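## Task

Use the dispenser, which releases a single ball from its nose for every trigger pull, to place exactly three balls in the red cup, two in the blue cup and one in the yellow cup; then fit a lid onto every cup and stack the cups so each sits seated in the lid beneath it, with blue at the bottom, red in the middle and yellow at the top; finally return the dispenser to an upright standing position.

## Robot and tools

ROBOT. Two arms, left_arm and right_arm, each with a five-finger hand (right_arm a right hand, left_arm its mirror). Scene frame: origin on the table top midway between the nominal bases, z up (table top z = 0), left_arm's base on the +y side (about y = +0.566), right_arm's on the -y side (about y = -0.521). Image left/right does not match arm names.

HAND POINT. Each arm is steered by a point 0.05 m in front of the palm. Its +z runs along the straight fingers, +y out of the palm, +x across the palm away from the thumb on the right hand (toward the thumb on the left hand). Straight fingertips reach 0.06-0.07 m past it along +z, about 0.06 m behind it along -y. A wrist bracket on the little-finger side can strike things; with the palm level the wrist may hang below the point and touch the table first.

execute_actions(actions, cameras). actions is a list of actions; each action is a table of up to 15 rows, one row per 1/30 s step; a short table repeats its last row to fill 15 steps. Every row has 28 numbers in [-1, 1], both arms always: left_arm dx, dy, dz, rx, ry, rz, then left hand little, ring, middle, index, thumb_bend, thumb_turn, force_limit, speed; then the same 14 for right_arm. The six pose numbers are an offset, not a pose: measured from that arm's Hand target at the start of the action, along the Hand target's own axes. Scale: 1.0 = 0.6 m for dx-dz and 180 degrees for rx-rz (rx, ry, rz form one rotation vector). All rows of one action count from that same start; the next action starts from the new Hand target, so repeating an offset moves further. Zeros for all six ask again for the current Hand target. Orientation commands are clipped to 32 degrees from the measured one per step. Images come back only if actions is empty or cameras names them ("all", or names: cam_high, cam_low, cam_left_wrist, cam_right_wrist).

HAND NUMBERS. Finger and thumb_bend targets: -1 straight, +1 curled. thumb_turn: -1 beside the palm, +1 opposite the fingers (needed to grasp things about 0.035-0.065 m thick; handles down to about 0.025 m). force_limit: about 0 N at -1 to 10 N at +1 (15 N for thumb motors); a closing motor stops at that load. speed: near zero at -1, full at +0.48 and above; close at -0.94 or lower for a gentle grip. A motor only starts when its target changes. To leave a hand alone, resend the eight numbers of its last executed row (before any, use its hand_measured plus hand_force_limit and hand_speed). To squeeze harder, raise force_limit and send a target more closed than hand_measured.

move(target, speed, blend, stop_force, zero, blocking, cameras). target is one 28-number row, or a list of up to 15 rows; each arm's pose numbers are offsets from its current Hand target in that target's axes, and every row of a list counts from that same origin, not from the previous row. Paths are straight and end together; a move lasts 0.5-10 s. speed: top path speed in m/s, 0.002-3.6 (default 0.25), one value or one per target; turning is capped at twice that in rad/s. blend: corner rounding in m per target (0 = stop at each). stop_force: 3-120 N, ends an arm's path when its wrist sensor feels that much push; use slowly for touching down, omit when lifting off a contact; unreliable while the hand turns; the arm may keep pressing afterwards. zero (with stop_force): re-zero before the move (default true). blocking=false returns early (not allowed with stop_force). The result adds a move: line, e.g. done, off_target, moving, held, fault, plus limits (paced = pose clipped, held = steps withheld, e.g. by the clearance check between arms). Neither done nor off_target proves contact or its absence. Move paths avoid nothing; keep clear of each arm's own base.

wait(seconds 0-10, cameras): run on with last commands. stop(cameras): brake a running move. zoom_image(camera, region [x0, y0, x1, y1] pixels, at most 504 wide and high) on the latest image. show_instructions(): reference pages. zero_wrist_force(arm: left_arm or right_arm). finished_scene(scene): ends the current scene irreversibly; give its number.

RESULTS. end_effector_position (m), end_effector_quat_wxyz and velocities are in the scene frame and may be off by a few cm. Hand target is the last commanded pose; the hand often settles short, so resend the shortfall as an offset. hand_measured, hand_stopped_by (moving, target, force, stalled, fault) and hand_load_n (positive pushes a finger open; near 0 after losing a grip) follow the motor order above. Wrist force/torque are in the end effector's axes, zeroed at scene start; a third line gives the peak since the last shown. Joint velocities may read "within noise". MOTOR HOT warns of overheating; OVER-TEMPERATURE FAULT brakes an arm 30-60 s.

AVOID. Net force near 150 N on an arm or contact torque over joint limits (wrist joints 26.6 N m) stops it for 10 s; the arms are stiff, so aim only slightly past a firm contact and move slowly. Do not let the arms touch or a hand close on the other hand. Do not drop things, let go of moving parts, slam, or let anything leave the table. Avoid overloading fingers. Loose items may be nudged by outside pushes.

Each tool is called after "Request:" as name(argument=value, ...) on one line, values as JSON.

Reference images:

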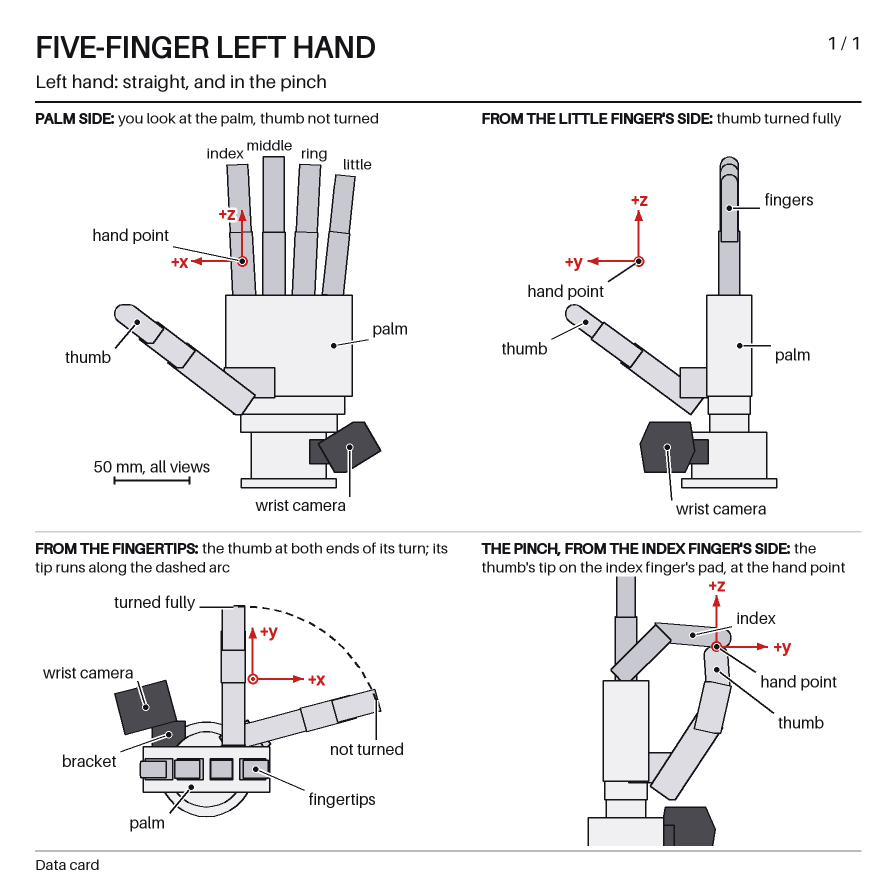

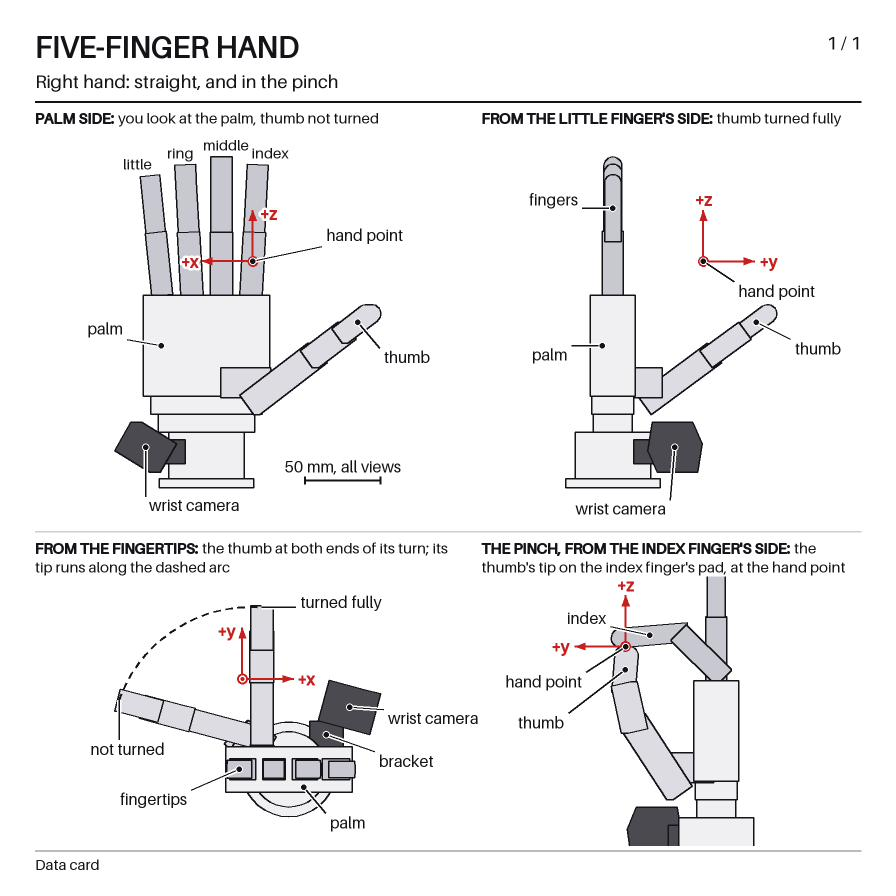

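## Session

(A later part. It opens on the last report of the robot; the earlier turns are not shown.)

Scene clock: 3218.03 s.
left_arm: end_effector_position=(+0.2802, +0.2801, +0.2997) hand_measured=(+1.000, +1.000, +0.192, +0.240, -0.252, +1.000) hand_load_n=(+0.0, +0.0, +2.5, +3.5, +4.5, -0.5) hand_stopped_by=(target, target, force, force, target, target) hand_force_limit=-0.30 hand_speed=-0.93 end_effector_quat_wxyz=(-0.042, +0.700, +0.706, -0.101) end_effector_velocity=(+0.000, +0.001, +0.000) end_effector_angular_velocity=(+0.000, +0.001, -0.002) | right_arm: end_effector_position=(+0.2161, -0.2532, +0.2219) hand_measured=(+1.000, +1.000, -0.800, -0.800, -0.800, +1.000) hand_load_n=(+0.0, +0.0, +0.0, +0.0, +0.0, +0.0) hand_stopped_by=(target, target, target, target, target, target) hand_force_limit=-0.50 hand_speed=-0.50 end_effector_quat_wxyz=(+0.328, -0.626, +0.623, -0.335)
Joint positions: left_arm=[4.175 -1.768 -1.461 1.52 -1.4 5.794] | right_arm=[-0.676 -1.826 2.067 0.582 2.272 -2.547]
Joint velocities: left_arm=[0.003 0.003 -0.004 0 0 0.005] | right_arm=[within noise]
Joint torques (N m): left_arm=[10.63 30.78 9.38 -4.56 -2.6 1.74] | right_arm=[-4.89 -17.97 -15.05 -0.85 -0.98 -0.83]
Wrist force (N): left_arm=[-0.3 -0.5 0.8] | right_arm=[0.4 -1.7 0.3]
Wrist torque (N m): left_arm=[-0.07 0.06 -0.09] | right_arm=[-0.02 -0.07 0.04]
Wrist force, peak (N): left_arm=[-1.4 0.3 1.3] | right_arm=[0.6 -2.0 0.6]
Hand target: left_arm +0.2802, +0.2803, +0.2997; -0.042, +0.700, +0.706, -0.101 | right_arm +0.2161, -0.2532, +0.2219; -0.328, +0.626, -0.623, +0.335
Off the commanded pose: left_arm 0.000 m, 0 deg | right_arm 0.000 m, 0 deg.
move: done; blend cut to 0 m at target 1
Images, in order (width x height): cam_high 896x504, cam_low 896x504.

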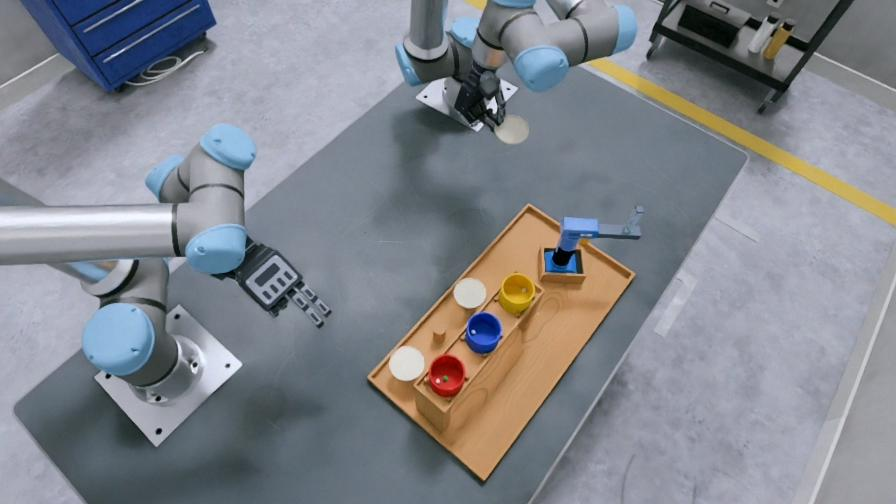

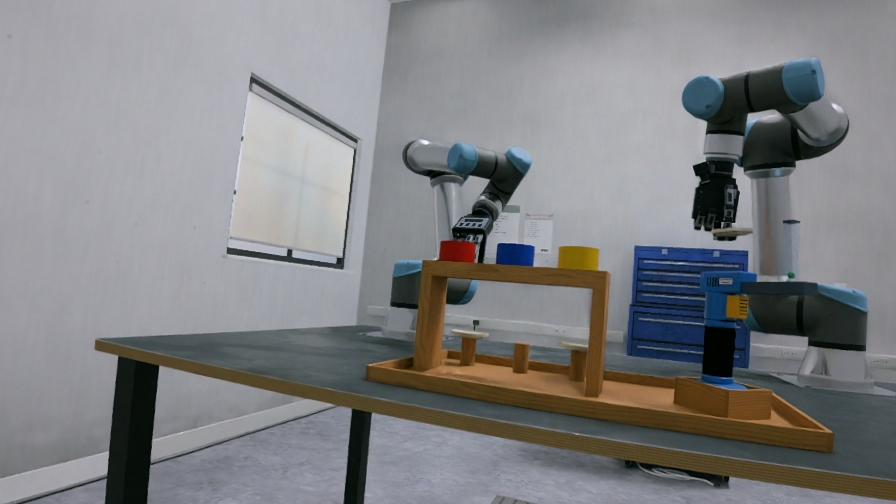

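Request:
move(target=[[0,0,0,0,0,0,1,1,0.35,0.35,-0.25,1,-0.3,-0.93,0,0,0,0,0,0,1,1,-0.6,-0.6,-0.58,1,-0.5,-0.5],[0,0,0,0,0,0,1,1,0.35,0.35,-0.25,1,-0.3,-0.93,-0.422,-0.104,0.2192,0,0,0,1,1,-0.6,-0.6,-0.58,1,-0.5,-0.5],[0,0,0,0,0,0,1,1,0.35,0.35,-0.25,1,-0.3,-0.93,-0.4508,-0.0538,0.3235,0,0,0,1,1,-0.6,-0.6,-0.58,1,-0.5,-0.5],[0,0,0,0,0,0,1,1,0.35,0.35,-0.25,1,-0.3,-0.93,-0.4508,-0.0353,0.3703,0,0,0,1,1,-0.6,-0.6,-0.58,1,-0.5,-0.5]], speed=[0.2,0.2,0.12,0.06], blend=[0,0.03,0.01,0], cameras=["cam_high","cam_low","cam_right_wrist"])

Request:
zoom_image(camera="cam_low", region=[500, 220, 640, 390])

Request:
zoom_image(camera="cam_high", region=[400, 220, 560, 360])

Request:
zoom_image(camera="cam_right_wrist", region=[220, 100, 520, 400])

Scene clock: 3283.07 s.
left_arm: end_effector_position=(+0.2802, +0.2803, +0.2997) hand_measured=(+1.000, +1.000, +0.192, +0.240, -0.252, +1.000) hand_load_n=(+0.5, +0.0, +2.0, +3.5, +4.5, -0.5) hand_stopped_by=(target, target, force, force, target, target) hand_force_limit=-0.30 hand_speed=-0.93 end_effector_quat_wxyz=(-0.042, +0.700, +0.706, -0.101) | right_arm: end_effector_position=(+0.4119, +0.0161, +0.1122) hand_measured=(+1.000, +1.000, -0.600, -0.600, -0.580, +1.000) hand_load_n=(+0.0, +0.0, +0.0, +0.0, +0.0, +0.0) hand_stopped_by=(target, target, target, target, target, target) hand_force_limit=-0.50 hand_speed=-0.50 end_effector_quat_wxyz=(+0.328, -0.626, +0.623, -0.335)
Joint positions: left_arm=[4.175 -1.768 -1.462 1.52 -1.4 5.794] | right_arm=[-0.641 -0.953 1.318 0.48 2.296 -2.512]
Joint torques (N m): left_arm=[10.37 31.14 8.29 -4.06 0.01 1.6] | right_arm=[-7.2 -36.42 -10.12 -0.99 -1.71 -1.21]
Wrist force (N): left_arm=[-0.6 -0.1 0.6] | right_arm=[0.4 -1.9 0.6]
Wrist torque (N m): left_arm=[0.01 0.11 -0.11] | right_arm=[-0.13 -0.08 0.03]
Wrist force, peak (N): left_arm=[-0.8 -0.3 0.9] | right_arm=[0.2 -3.0 0.4]
Hand target: left_arm +0.2802, +0.2803, +0.2997; -0.042, +0.700, +0.706, -0.101 | right_arm +0.4120, +0.0161, +0.1120; -0.328, +0.626, -0.623, +0.335
Off the commanded pose: left_arm 0.000 m, 0 deg | right_arm 0.000 m, 0 deg.
move: done
camera_calibration:
cam_right_wrist: T_world_to_cam=[[-0.524461, -0.31502, -0.791014, 0.30839], [-0.500629, 0.865567, -0.0127814, 0.210244], [0.688702, 0.389302, -0.611664, -0.103318], [0, 0, 0, 1]] pos_world=[0.338148, -0.0446098, 0.183432]
Images, in order (width x height): cam_high 896x504, cam_low 896x504, cam_right_wrist 672x504.

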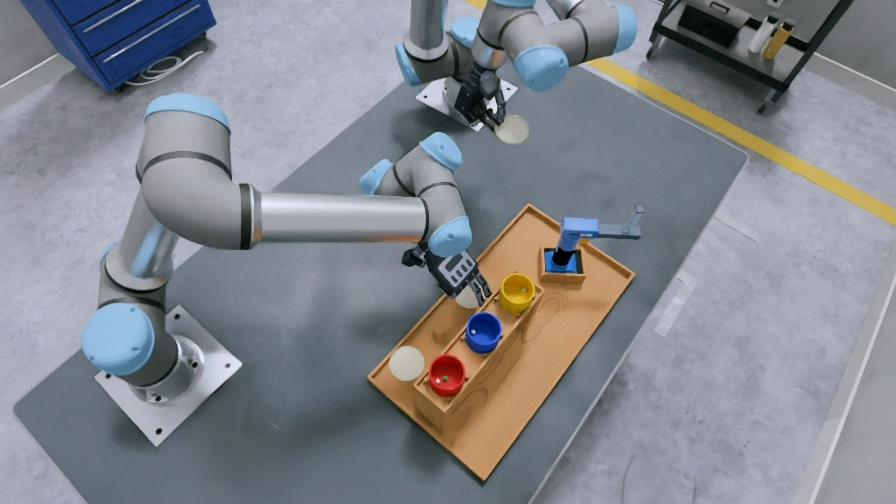

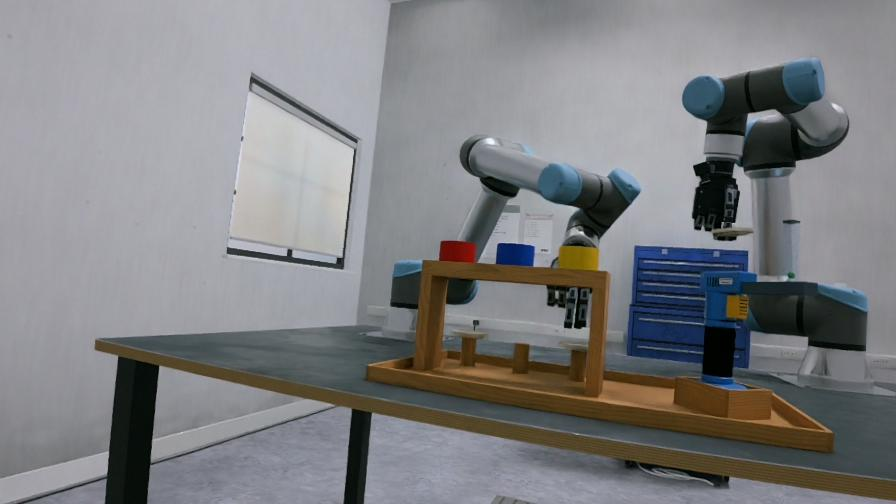

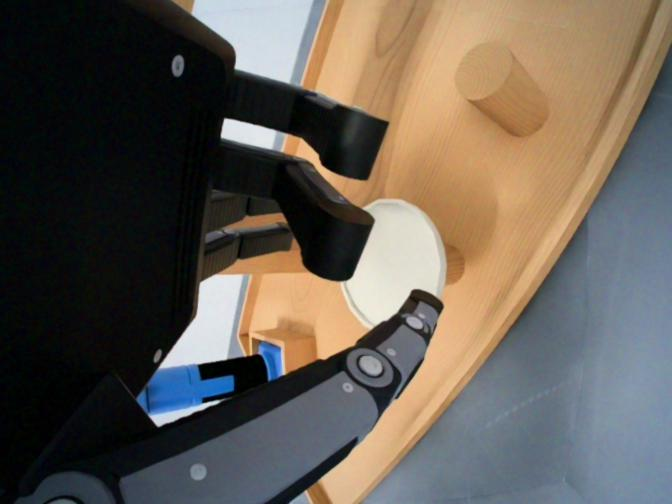

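Scaled by 2.965 from the camera's 896x504 image, which has a finer 1280x720 frame.

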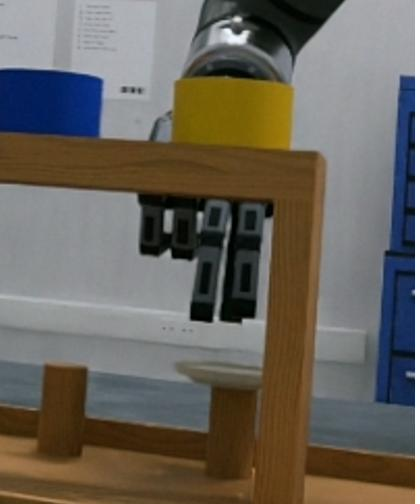

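Scaled by 3.150 from the camera's 896x504 image, which has a finer 1280x720 frame.

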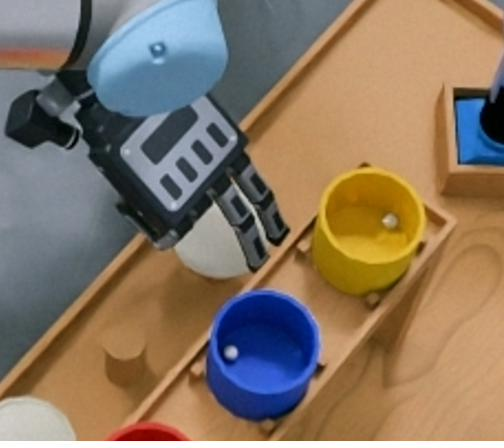

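Scaled by 1.680 from the camera's 672x504 image, which has a finer 960x720 frame.

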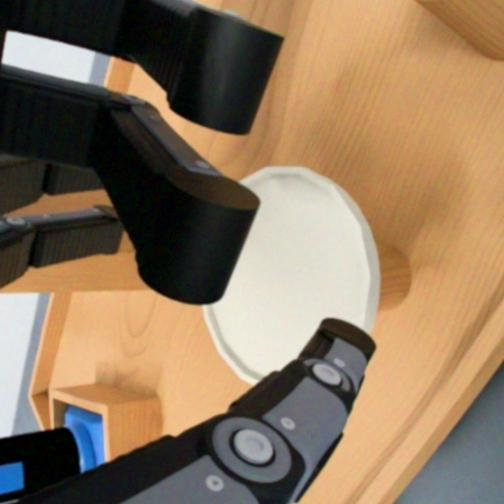

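Request:
move(target=[0,0,0,0,0,0,1,1,0.35,0.35,-0.25,1,-0.3,-0.93,-0.0033,0.0483,0.0327,0,0,0,1,1,-0.6,-0.6,-0.58,1,-0.5,-0.5], speed=0.05, stop_force=5, cameras=["cam_high","cam_low","cam_right_wrist"])

Request:
zoom_image(camera="cam_low", region=[500, 220, 640, 390])

Request:
zoom_image(camera="cam_high", region=[420, 230, 540, 340])

Request:
zoom_image(camera="cam_right_wrist", region=[220, 100, 520, 400])

Scene clock: 3325.47 s.
left_arm: end_effector_position=(+0.2802, +0.2803, +0.2997) hand_measured=(+1.000, +1.000, +0.192, +0.240, -0.252, +1.000) hand_load_n=(+0.0, +0.0, +2.0, +3.5, +4.5, -0.5) hand_stopped_by=(target, target, force, force, target, target) hand_force_limit=-0.30 hand_speed=-0.93 end_effector_quat_wxyz=(-0.042, +0.700, +0.706, -0.101) | right_arm: end_effector_position=(+0.4120, +0.0177, +0.0770) hand_measured=(+1.000, +1.000, -0.600, -0.600, -0.580, +1.000) hand_load_n=(+0.0, +0.0, +0.0, +0.0, +0.0, +0.0) hand_stopped_by=(target, target, target, target, target, target) hand_force_limit=-0.50 hand_speed=-0.50 end_effector_quat_wxyz=(+0.328, -0.626, +0.623, -0.335)
Joint positions: left_arm=[4.175 -1.768 -1.462 1.52 -1.4 5.794] | right_arm=[-0.639 -0.916 1.353 0.409 2.297 -2.511]
Joint torques (N m): left_arm=[10.58 31.01 8.68 -3.49 1.57 1.59] | right_arm=[5.66 -37.71 -9.63 -0.95 2.82 -0.23]
Wrist force (N): left_arm=[-0.4 0.0 0.5] | right_arm=[0.2 -2.0 0.6]
Wrist torque (N m): left_arm=[0.02 0.06 -0.10] | right_arm=[-0.13 -0.03 -0.15]
Wrist force, peak (N): left_arm=[-0.8 0.0 1.0] | right_arm=[0.5 -2.4 0.8]
Hand target: left_arm +0.2802, +0.2803, +0.2997; -0.042, +0.700, +0.706, -0.101 | right_arm +0.4120, +0.0177, +0.0770; -0.328, +0.626, -0.623, +0.335
Off the commanded pose: left_arm 0.000 m, 0 deg | right_arm 0.000 m, 0 deg.
move: done
camera_calibration:
cam_right_wrist: T_world_to_cam=[[-0.5245, -0.314951, -0.791015, 0.281119], [-0.500588, 0.865592, -0.0127183, 0.208437], [0.688702, 0.389302, -0.611664, -0.12554], [0, 0, 0, 1]] pos_world=[0.338248, -0.0430098, 0.148232]
Images, in order (width x height): cam_high 896x504, cam_low 896x504, cam_right_wrist 672x504.

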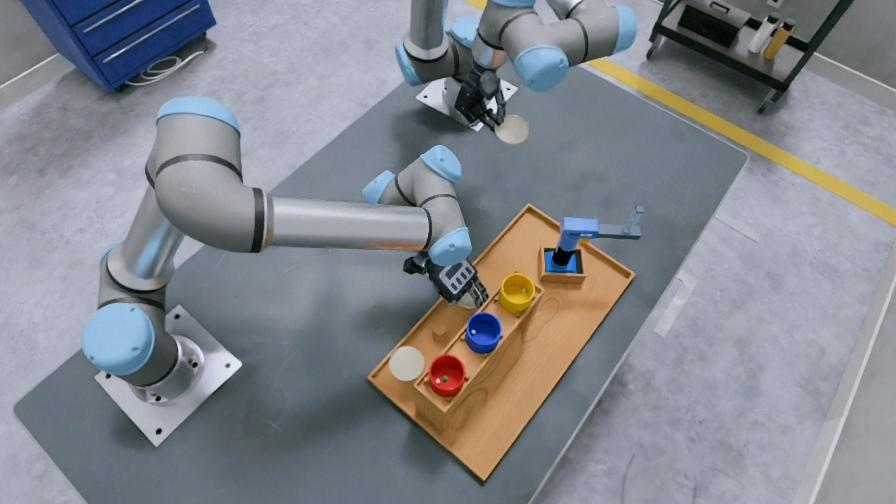

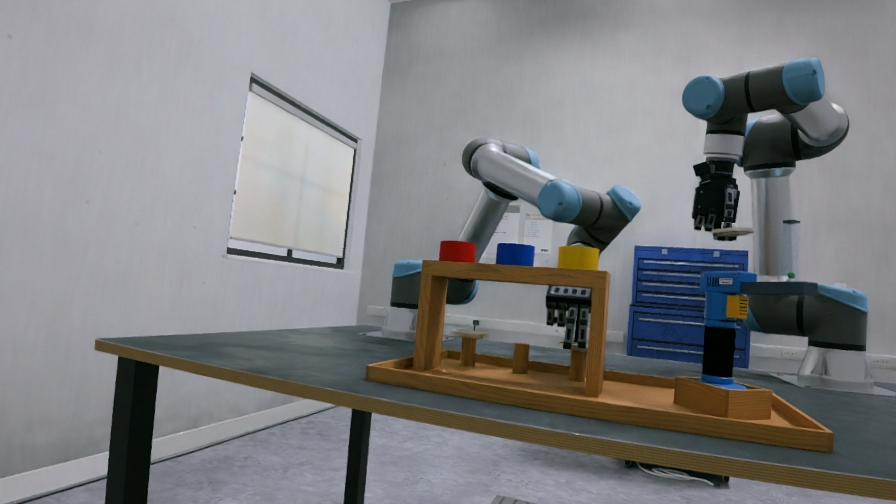

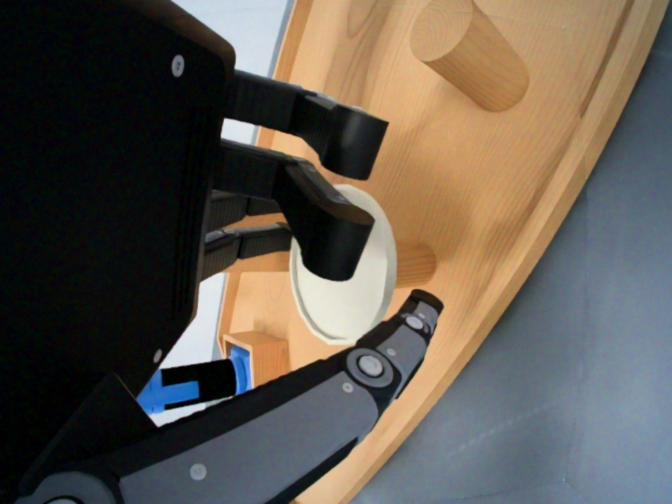

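Scaled by 2.965 from the camera's 896x504 image, which has a finer 1280x720 frame.

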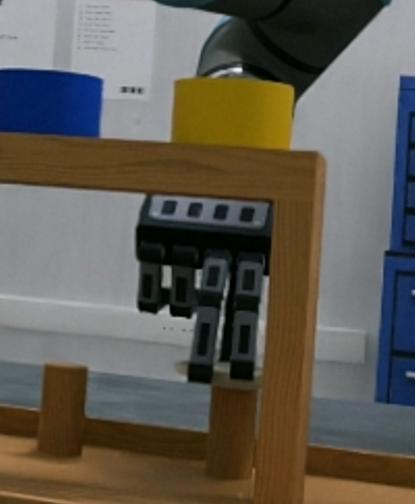

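Scaled by 4.200 from the camera's 896x504 image, which has a finer 1280x720 frame.

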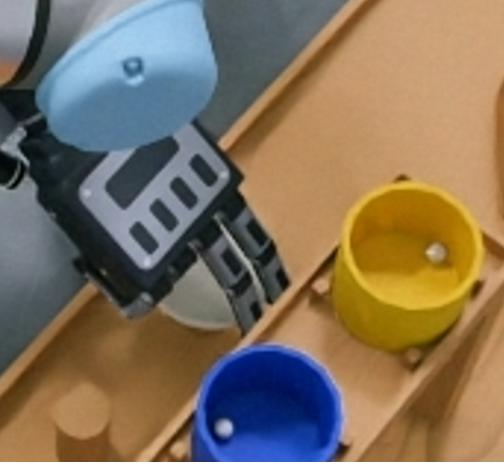

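Scaled by 1.680 from the camera's 672x504 image, which has a finer 960x720 frame.

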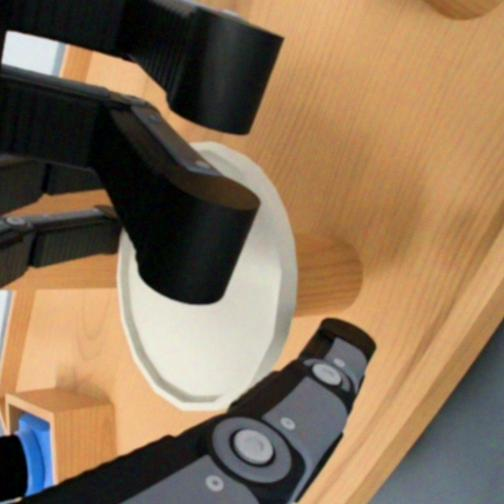

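Request:
move(target=[[0,0,0,0,0,0,1,1,0.35,0.35,-0.25,1,-0.3,-0.93,0,0.0028,0.0019,0,0,0,1,1,-0.6,-0.6,-0.58,1,-0.5,-0.5],[0,0,0,0,0,0,1,1,0.35,0.35,-0.25,1,-0.3,-0.93,0,0.0028,0.0019,0,0,0,1,1,-0.46,-0.46,-0.58,1,-0.6,-0.92]], speed=0.03, cameras=["cam_low","cam_right_wrist"])

Request:
zoom_image(camera="cam_low", region=[500, 220, 640, 390])

Request:
zoom_image(camera="cam_right_wrist", region=[220, 100, 520, 400])

Scene clock: 3353.83 s.
left_arm: end_effector_position=(+0.2802, +0.2803, +0.2997) hand_measured=(+1.000, +1.000, +0.192, +0.240, -0.252, +1.000) hand_load_n=(+0.0, +0.0, +2.0, +3.5, +4.5, -0.5) hand_stopped_by=(target, target, force, force, target, target) hand_force_limit=-0.30 hand_speed=-0.93 end_effector_quat_wxyz=(-0.042, +0.700, +0.706, -0.101) | right_arm: end_effector_position=(+0.4120, +0.0177, +0.0749) hand_measured=(+1.000, +1.000, -0.482, -0.504, -0.580, +1.000) hand_load_n=(+0.0, +0.0, +2.0, +0.0, +3.0, +0.0) hand_stopped_by=(target, target, force, force, target, target) hand_force_limit=-0.60 hand_speed=-0.92 end_effector_quat_wxyz=(+0.328, -0.626, +0.623, -0.335)
Joint positions: left_arm=[4.175 -1.768 -1.462 1.52 -1.4 5.794] | right_arm=[-0.639 -0.914 1.355 0.405 2.297 -2.511]
Joint torques (N m): left_arm=[9.6 31.19 8.65 -3.11 1.7 1.61] | right_arm=[-4.6 -37.8 -9.44 -0.57 1.1 -0.84]
Wrist force (N): left_arm=[-0.6 -0.2 0.6] | right_arm=[0.7 -3.2 0.2]
Wrist torque (N m): left_arm=[-0.02 0.10 -0.11] | right_arm=[-0.19 -0.04 -0.17]
Wrist force, peak (N): left_arm=[-0.9 -0.5 0.8] | right_arm=[0.1 -3.7 0.5]
Hand target: left_arm +0.2802, +0.2803, +0.2997; -0.042, +0.700, +0.706, -0.101 | right_arm +0.4120, +0.0177, +0.0749; -0.328, +0.626, -0.623, +0.335
Off the commanded pose: left_arm 0.000 m, 0 deg | right_arm 0.000 m, 0 deg.
move: done
camera_calibration:
cam_right_wrist: T_world_to_cam=[[-0.524439, -0.315008, -0.791033, 0.279517], [-0.50069, 0.865533, -0.0127289, 0.208445], [0.688675, 0.389387, -0.611641, -0.126754], [0, 0, 0, 1]] pos_world=[0.338248, -0.0430101, 0.146232]
Images, in order (width x height): cam_low 896x504, cam_right_wrist 672x504.

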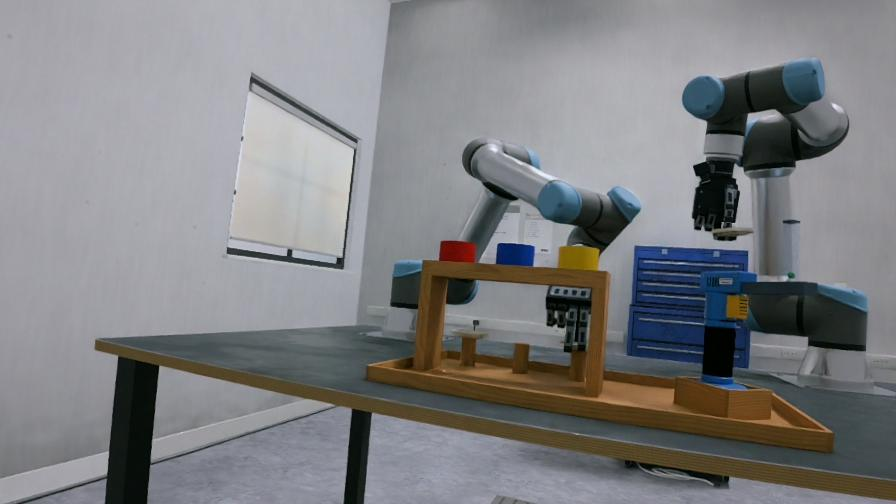

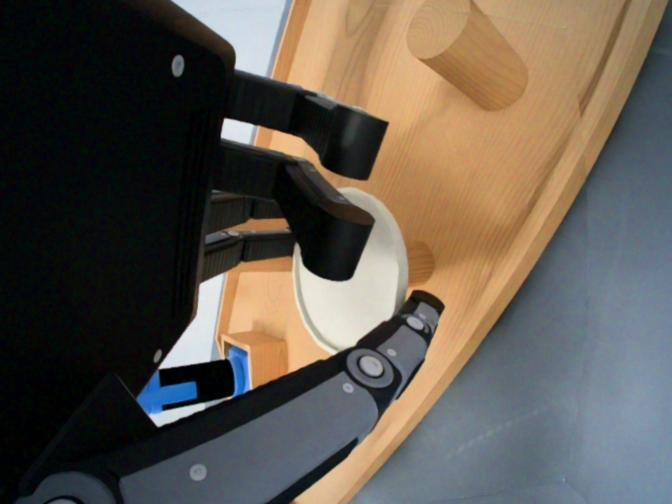

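Scaled by 2.965 from the camera's 896x504 image, which has a finer 1280x720 frame.

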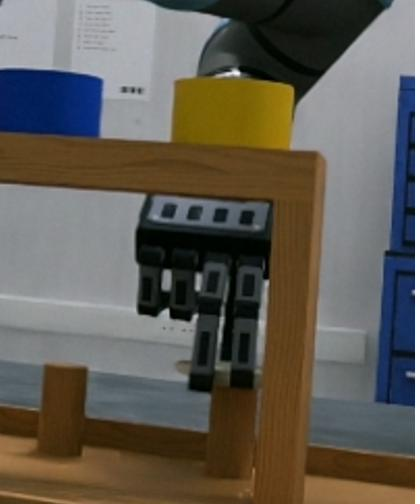

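Scaled by 1.680 from the camera's 672x504 image, which has a finer 960x720 frame.

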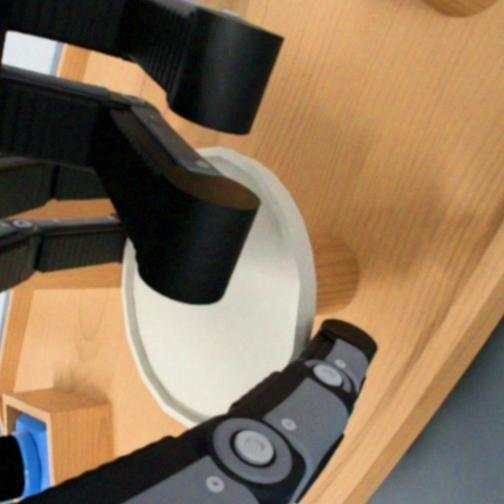

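Request:
move(target=[0,0,0,0,0,0,1,1,0.35,0.35,-0.25,1,-0.3,-0.93,0,0,0,0,0,0,1,1,-0.46,-0.4,-0.58,1,-0.55,-0.93], speed=0.03)

Scene clock: 3365.63 s.
left_arm: end_effector_position=(+0.2802, +0.2803, +0.2997) hand_measured=(+1.000, +1.000, +0.192, +0.240, -0.252, +1.000) hand_load_n=(+0.0, +0.5, +2.0, +3.5, +4.5, +0.0) hand_stopped_by=(target, target, force, force, target, target) hand_force_limit=-0.30 hand_speed=-0.93 end_effector_quat_wxyz=(-0.042, +0.700, +0.706, -0.101) | right_arm: end_effector_position=(+0.4120, +0.0177, +0.0749) hand_measured=(+1.000, +1.000, -0.482, -0.498, -0.580, +1.000) hand_load_n=(+0.0, +0.0, +2.0, +2.0, +3.5, +0.5) hand_stopped_by=(target, target, force, force, target, target) hand_force_limit=-0.55 hand_speed=-0.93 end_effector_quat_wxyz=(+0.328, -0.626, +0.623, -0.335)
Joint positions: left_arm=[4.175 -1.768 -1.462 1.52 -1.4 5.794] | right_arm=[-0.639 -0.914 1.355 0.405 2.297 -2.511]
Joint torques (N m): left_arm=[11.17 30.89 9.04 -2.64 1.79 1.62] | right_arm=[-5.79 -37.35 -9.01 2.19 -1.44 -1.1]
Wrist force (N): left_arm=[-0.4 -0.1 0.4] | right_arm=[0.5 -4.2 0.0]
Wrist torque (N m): left_arm=[0.02 0.06 -0.10] | right_arm=[-0.17 -0.06 -0.17]
Wrist force, peak (N): left_arm=[-0.7 -0.3 0.9] | right_arm=[0.4 -4.4 0.1]
Hand target: left_arm +0.2802, +0.2803, +0.2997; -0.042, +0.700, +0.706, -0.101 | right_arm +0.4120, +0.0177, +0.0749; -0.328, +0.626, -0.623, +0.335
Off the commanded pose: left_arm 0.000 m, 0 deg | right_arm 0.000 m, 0 deg.
move: done

Request:
move(target=[[0,0,0,0,0,0,1,1,0.35,0.35,-0.25,1,-0.3,-0.93,0,-0.0276,-0.0187,0,0,0,1,1,-0.46,-0.4,-0.58,1,-0.55,-0.93],[0,0,0,0,0,0,1,1,0.35,0.35,-0.25,1,-0.3,-0.93,0,-0.0507,-0.0887,0,0,0,1,1,-0.46,-0.4,-0.58,1,-0.55,-0.93],[0,0,0,0,0,0,1,1,0.35,0.35,-0.25,1,-0.3,-0.93,0.025,-0.2853,-0.2473,0,0,0,1,1,-0.46,-0.4,-0.58,1,-0.55,-0.93]], speed=[0.03,0.06,0.12], blend=[0,0.01,0], cameras=["cam_high","cam_low","cam_right_wrist"])

Request:
zoom_image(camera="cam_low", region=[500, 140, 640, 310])

Request:
zoom_image(camera="cam_high", region=[400, 190, 560, 340])

Scene clock: 3401.20 s.
left_arm: end_effector_position=(+0.2802, +0.2803, +0.2997) hand_measured=(+1.000, +1.000, +0.192, +0.240, -0.252, +1.000) hand_load_n=(+0.0, +0.0, +2.5, +3.5, +4.5, -0.5) hand_stopped_by=(target, target, force, force, target, target) hand_force_limit=-0.30 hand_speed=-0.93 end_effector_quat_wxyz=(-0.042, +0.700, +0.706, -0.101) | right_arm: end_effector_position=(+0.3850, +0.0051, +0.2999) hand_measured=(+1.000, +1.000, -0.482, -0.498, -0.580, +1.000) hand_load_n=(+0.0, +0.0, +0.0, +0.0, +0.0, +0.0) hand_stopped_by=(target, target, force, force, target, target) hand_force_limit=-0.55 hand_speed=-0.93 end_effector_quat_wxyz=(+0.328, -0.626, +0.623, -0.335)
Joint positions: left_arm=[4.175 -1.768 -1.462 1.52 -1.4 5.794] | right_arm=[-0.612 -1.078 1.032 0.911 2.314 -2.483]
Joint torques (N m): left_arm=[10.53 30.61 8.47 -1.88 1.6 1.53] | right_arm=[-6.4 -32.94 -32.65 3.39 -0.24 1.33]
Wrist force (N): left_arm=[-0.8 -0.1 0.5] | right_arm=[0.3 -1.9 0.2]
Wrist torque (N m): left_arm=[0.01 0.12 -0.12] | right_arm=[-0.06 0.00 -0.03]
Wrist force, peak (N): left_arm=[-0.8 -0.4 1.0] | right_arm=[0.6 -4.5 -0.3]
Hand target: left_arm +0.2802, +0.2803, +0.2997; -0.042, +0.700, +0.706, -0.101 | right_arm +0.3850, +0.0051, +0.3000; -0.328, +0.626, -0.623, +0.335
Off the commanded pose: left_arm 0.000 m, 0 deg | right_arm 0.000 m, 0 deg.
move: done
camera_calibration:
cam_right_wrist: T_world_to_cam=[[-0.524459, -0.314929, -0.791051, 0.439361], [-0.500681, 0.865539, -0.012637, 0.208709], [0.688666, 0.389437, -0.611619, 0.0342334], [0, 0, 0, 1]] pos_world=[0.311348, -0.0556103, 0.371132]
Images, in order (width x height): cam_high 896x504, cam_low 896x504, cam_right_wrist 672x504.

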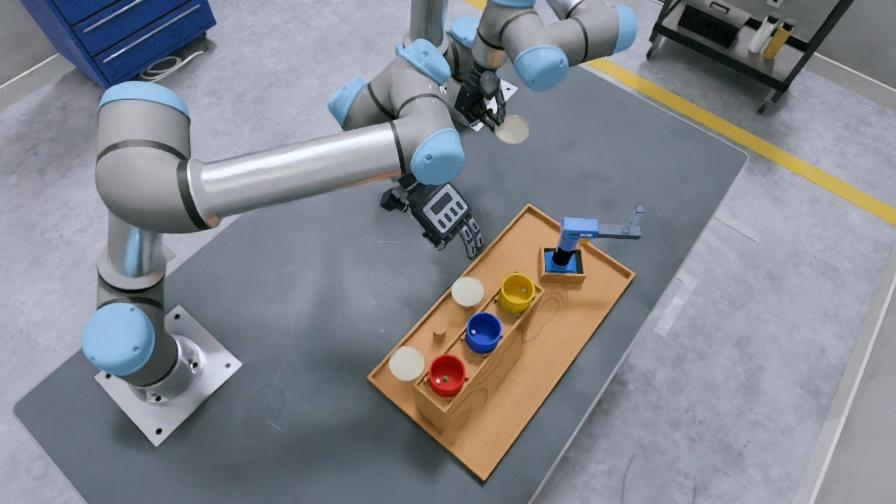

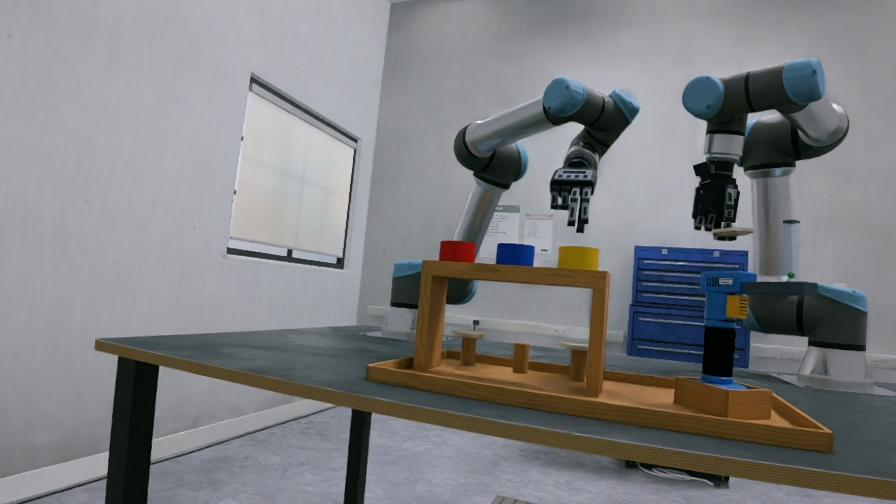

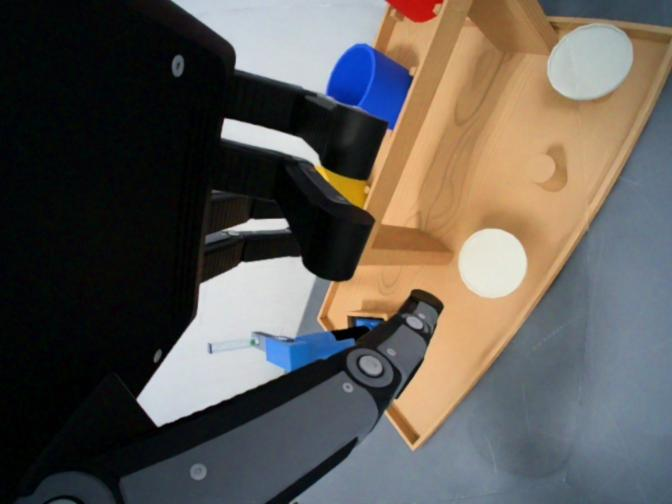

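Scaled by 2.965 from the camera's 896x504 image, which has a finer 1280x720 frame.

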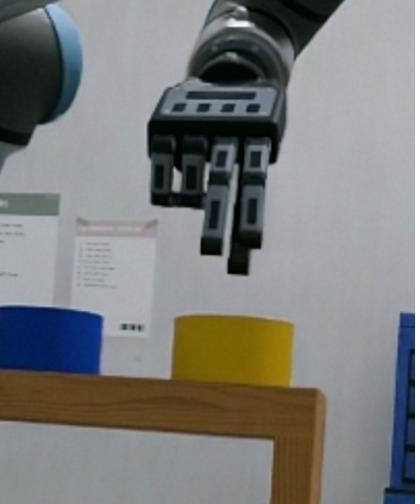

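Scaled by 3.150 from the camera's 896x504 image, which has a finer 1280x720 frame.

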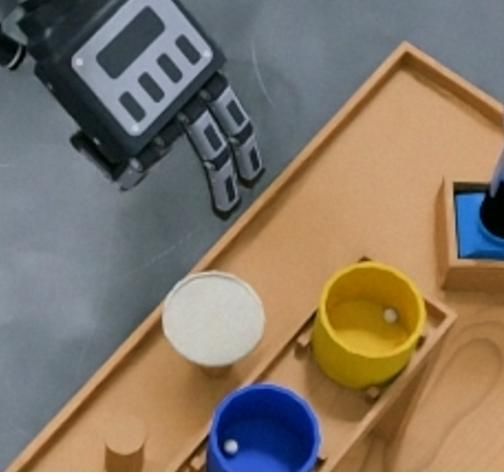

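Request:
move(target=[[0,0,0,0,0,0,1,1,0.35,0.35,-0.25,1,-0.3,-0.93,0,0,0,0,0,0,1,1,-0.6,-0.6,-0.58,1,-0.55,-0.8],[0,0,0,0,0,0,1,1,0.35,0.35,-0.25,1,-0.3,-0.93,-0.0223,0.2346,0.1587,0,0,0,1,1,-0.6,-0.6,-0.58,1,-0.55,-0.8],[0,0,0,0,0,0,1,1,0.35,0.35,-0.25,1,-0.3,-0.93,-0.0223,0.2477,0.2137,0,0,0,1,1,-0.6,-0.6,-0.58,1,-0.55,-0.8],[0,0,0,0,0,0,1,1,0.35,0.35,-0.25,1,-0.3,-0.93,-0.0223,0.2987,0.2482,0,0,0,1,1,-0.6,-0.6,-0.58,1,-0.55,-0.8]], speed=[0.15,0.15,0.08,0.05], blend=[0,0.01,0.005,0], cameras=["cam_high","cam_low","cam_right_wrist"])

Request:
zoom_image(camera="cam_low", region=[530, 290, 620, 390])

Request:
zoom_image(camera="cam_high", region=[420, 230, 540, 340])

Request:
zoom_image(camera="cam_right_wrist", region=[220, 100, 520, 400])

Scene clock: 3447.07 s.
left_arm: end_effector_position=(+0.2802, +0.2803, +0.2997) hand_measured=(+1.000, +1.000, +0.192, +0.240, -0.252, +1.000) hand_load_n=(+0.0, +0.0, +2.0, +3.5, +4.5, -0.5) hand_stopped_by=(target, target, force, force, target, target) hand_force_limit=-0.30 hand_speed=-0.93 end_effector_quat_wxyz=(-0.042, +0.700, +0.706, -0.101) | right_arm: end_effector_position=(+0.4079, +0.0160, +0.0682) hand_measured=(+1.000, +1.000, -0.600, -0.600, -0.580, +1.000) hand_load_n=(+0.0, +0.0, +0.0, +0.0, +0.5, -0.5) hand_stopped_by=(target, target, target, target, target, target) hand_force_limit=-0.55 hand_speed=-0.80 end_effector_quat_wxyz=(+0.328, -0.626, +0.623, -0.335)
Joint positions: left_arm=[4.175 -1.768 -1.462 1.52 -1.4 5.794] | right_arm=[-0.635 -0.913 1.374 0.389 2.299 -2.507]
Joint torques (N m): left_arm=[9.99 31.22 8.65 -1.24 1.57 1.55] | right_arm=[-6.45 -37.73 -9.54 -0.83 -1.81 -1.07]
Wrist force (N): left_arm=[-0.7 -0.5 0.6] | right_arm=[0.5 -2.4 0.7]
Wrist torque (N m): left_arm=[-0.05 0.11 -0.10] | right_arm=[-0.16 -0.07 0.05]
Wrist force, peak (N): left_arm=[-0.8 -0.1 1.1] | right_arm=[0.4 -2.8 0.8]
Hand target: left_arm +0.2802, +0.2803, +0.2997; -0.042, +0.700, +0.706, -0.101 | right_arm +0.4079, +0.0160, +0.0680; -0.328, +0.626, -0.623, +0.335
Off the commanded pose: left_arm 0.000 m, 0 deg | right_arm 0.000 m, 0 deg.
move: done
camera_calibration:
cam_right_wrist: T_world_to_cam=[[-0.524536, -0.314971, -0.790984, 0.271532], [-0.500622, 0.865573, -0.0126879, 0.207801], [0.68865, 0.389329, -0.611706, -0.127482], [0, 0, 0, 1]] pos_world=[0.334248, -0.0447099, 0.139433]
Images, in order (width x height): cam_high 896x504, cam_low 896x504, cam_right_wrist 672x504.

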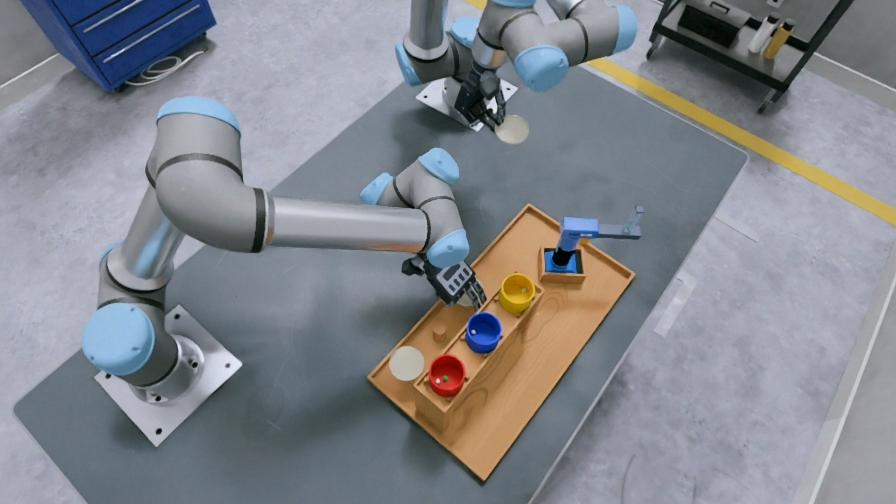

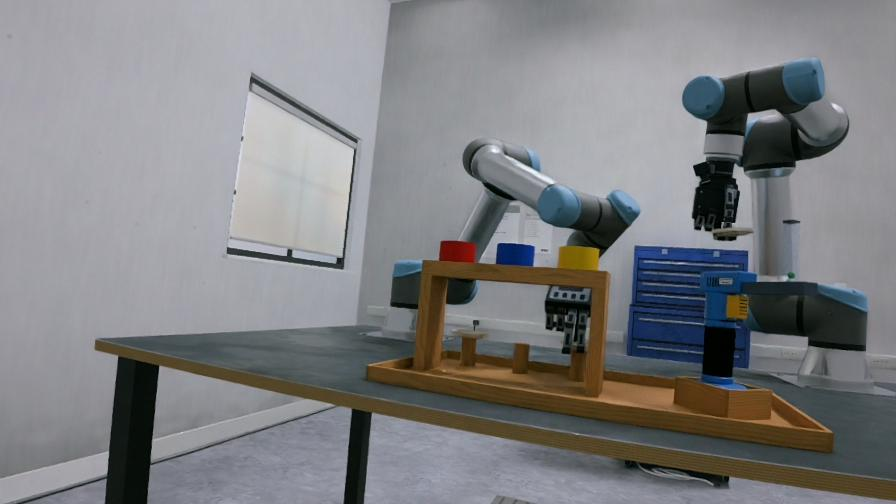

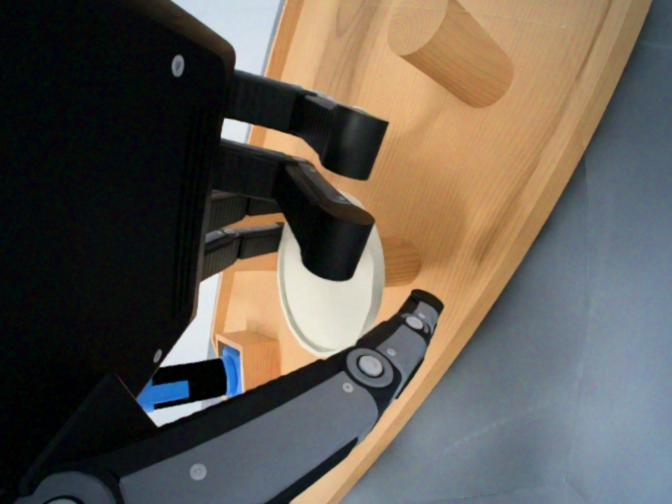

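Scaled by 5.040 from the camera's 896x504 image, which has a finer 1280x720 frame.

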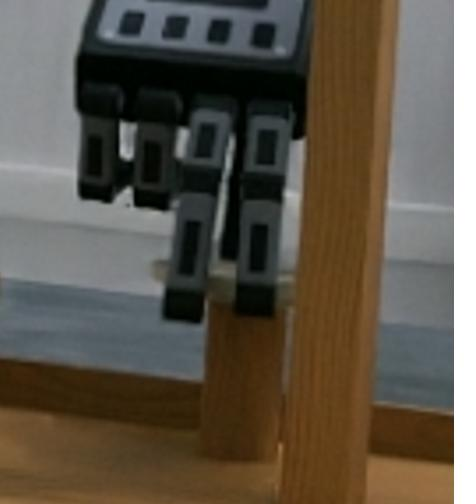

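Scaled by 4.200 from the camera's 896x504 image, which has a finer 1280x720 frame.

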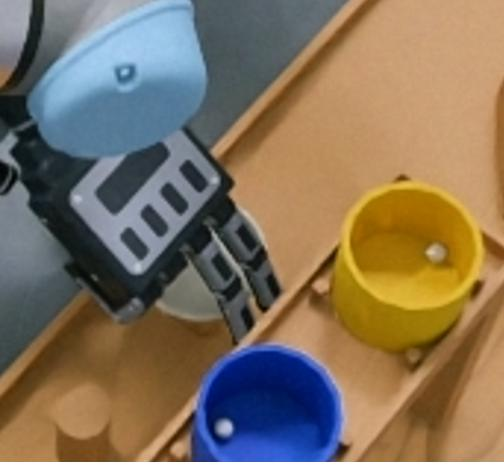

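Scaled by 1.680 from the camera's 672x504 image, which has a finer 960x720 frame.

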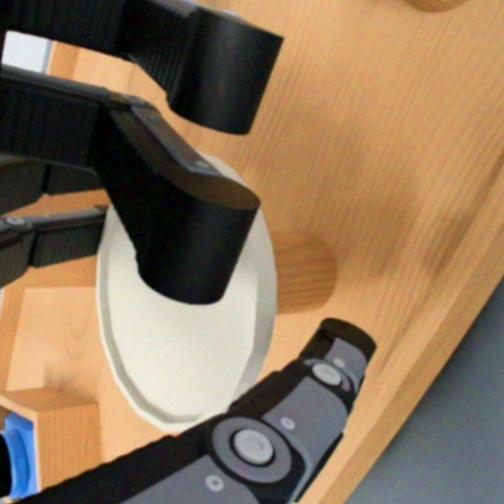

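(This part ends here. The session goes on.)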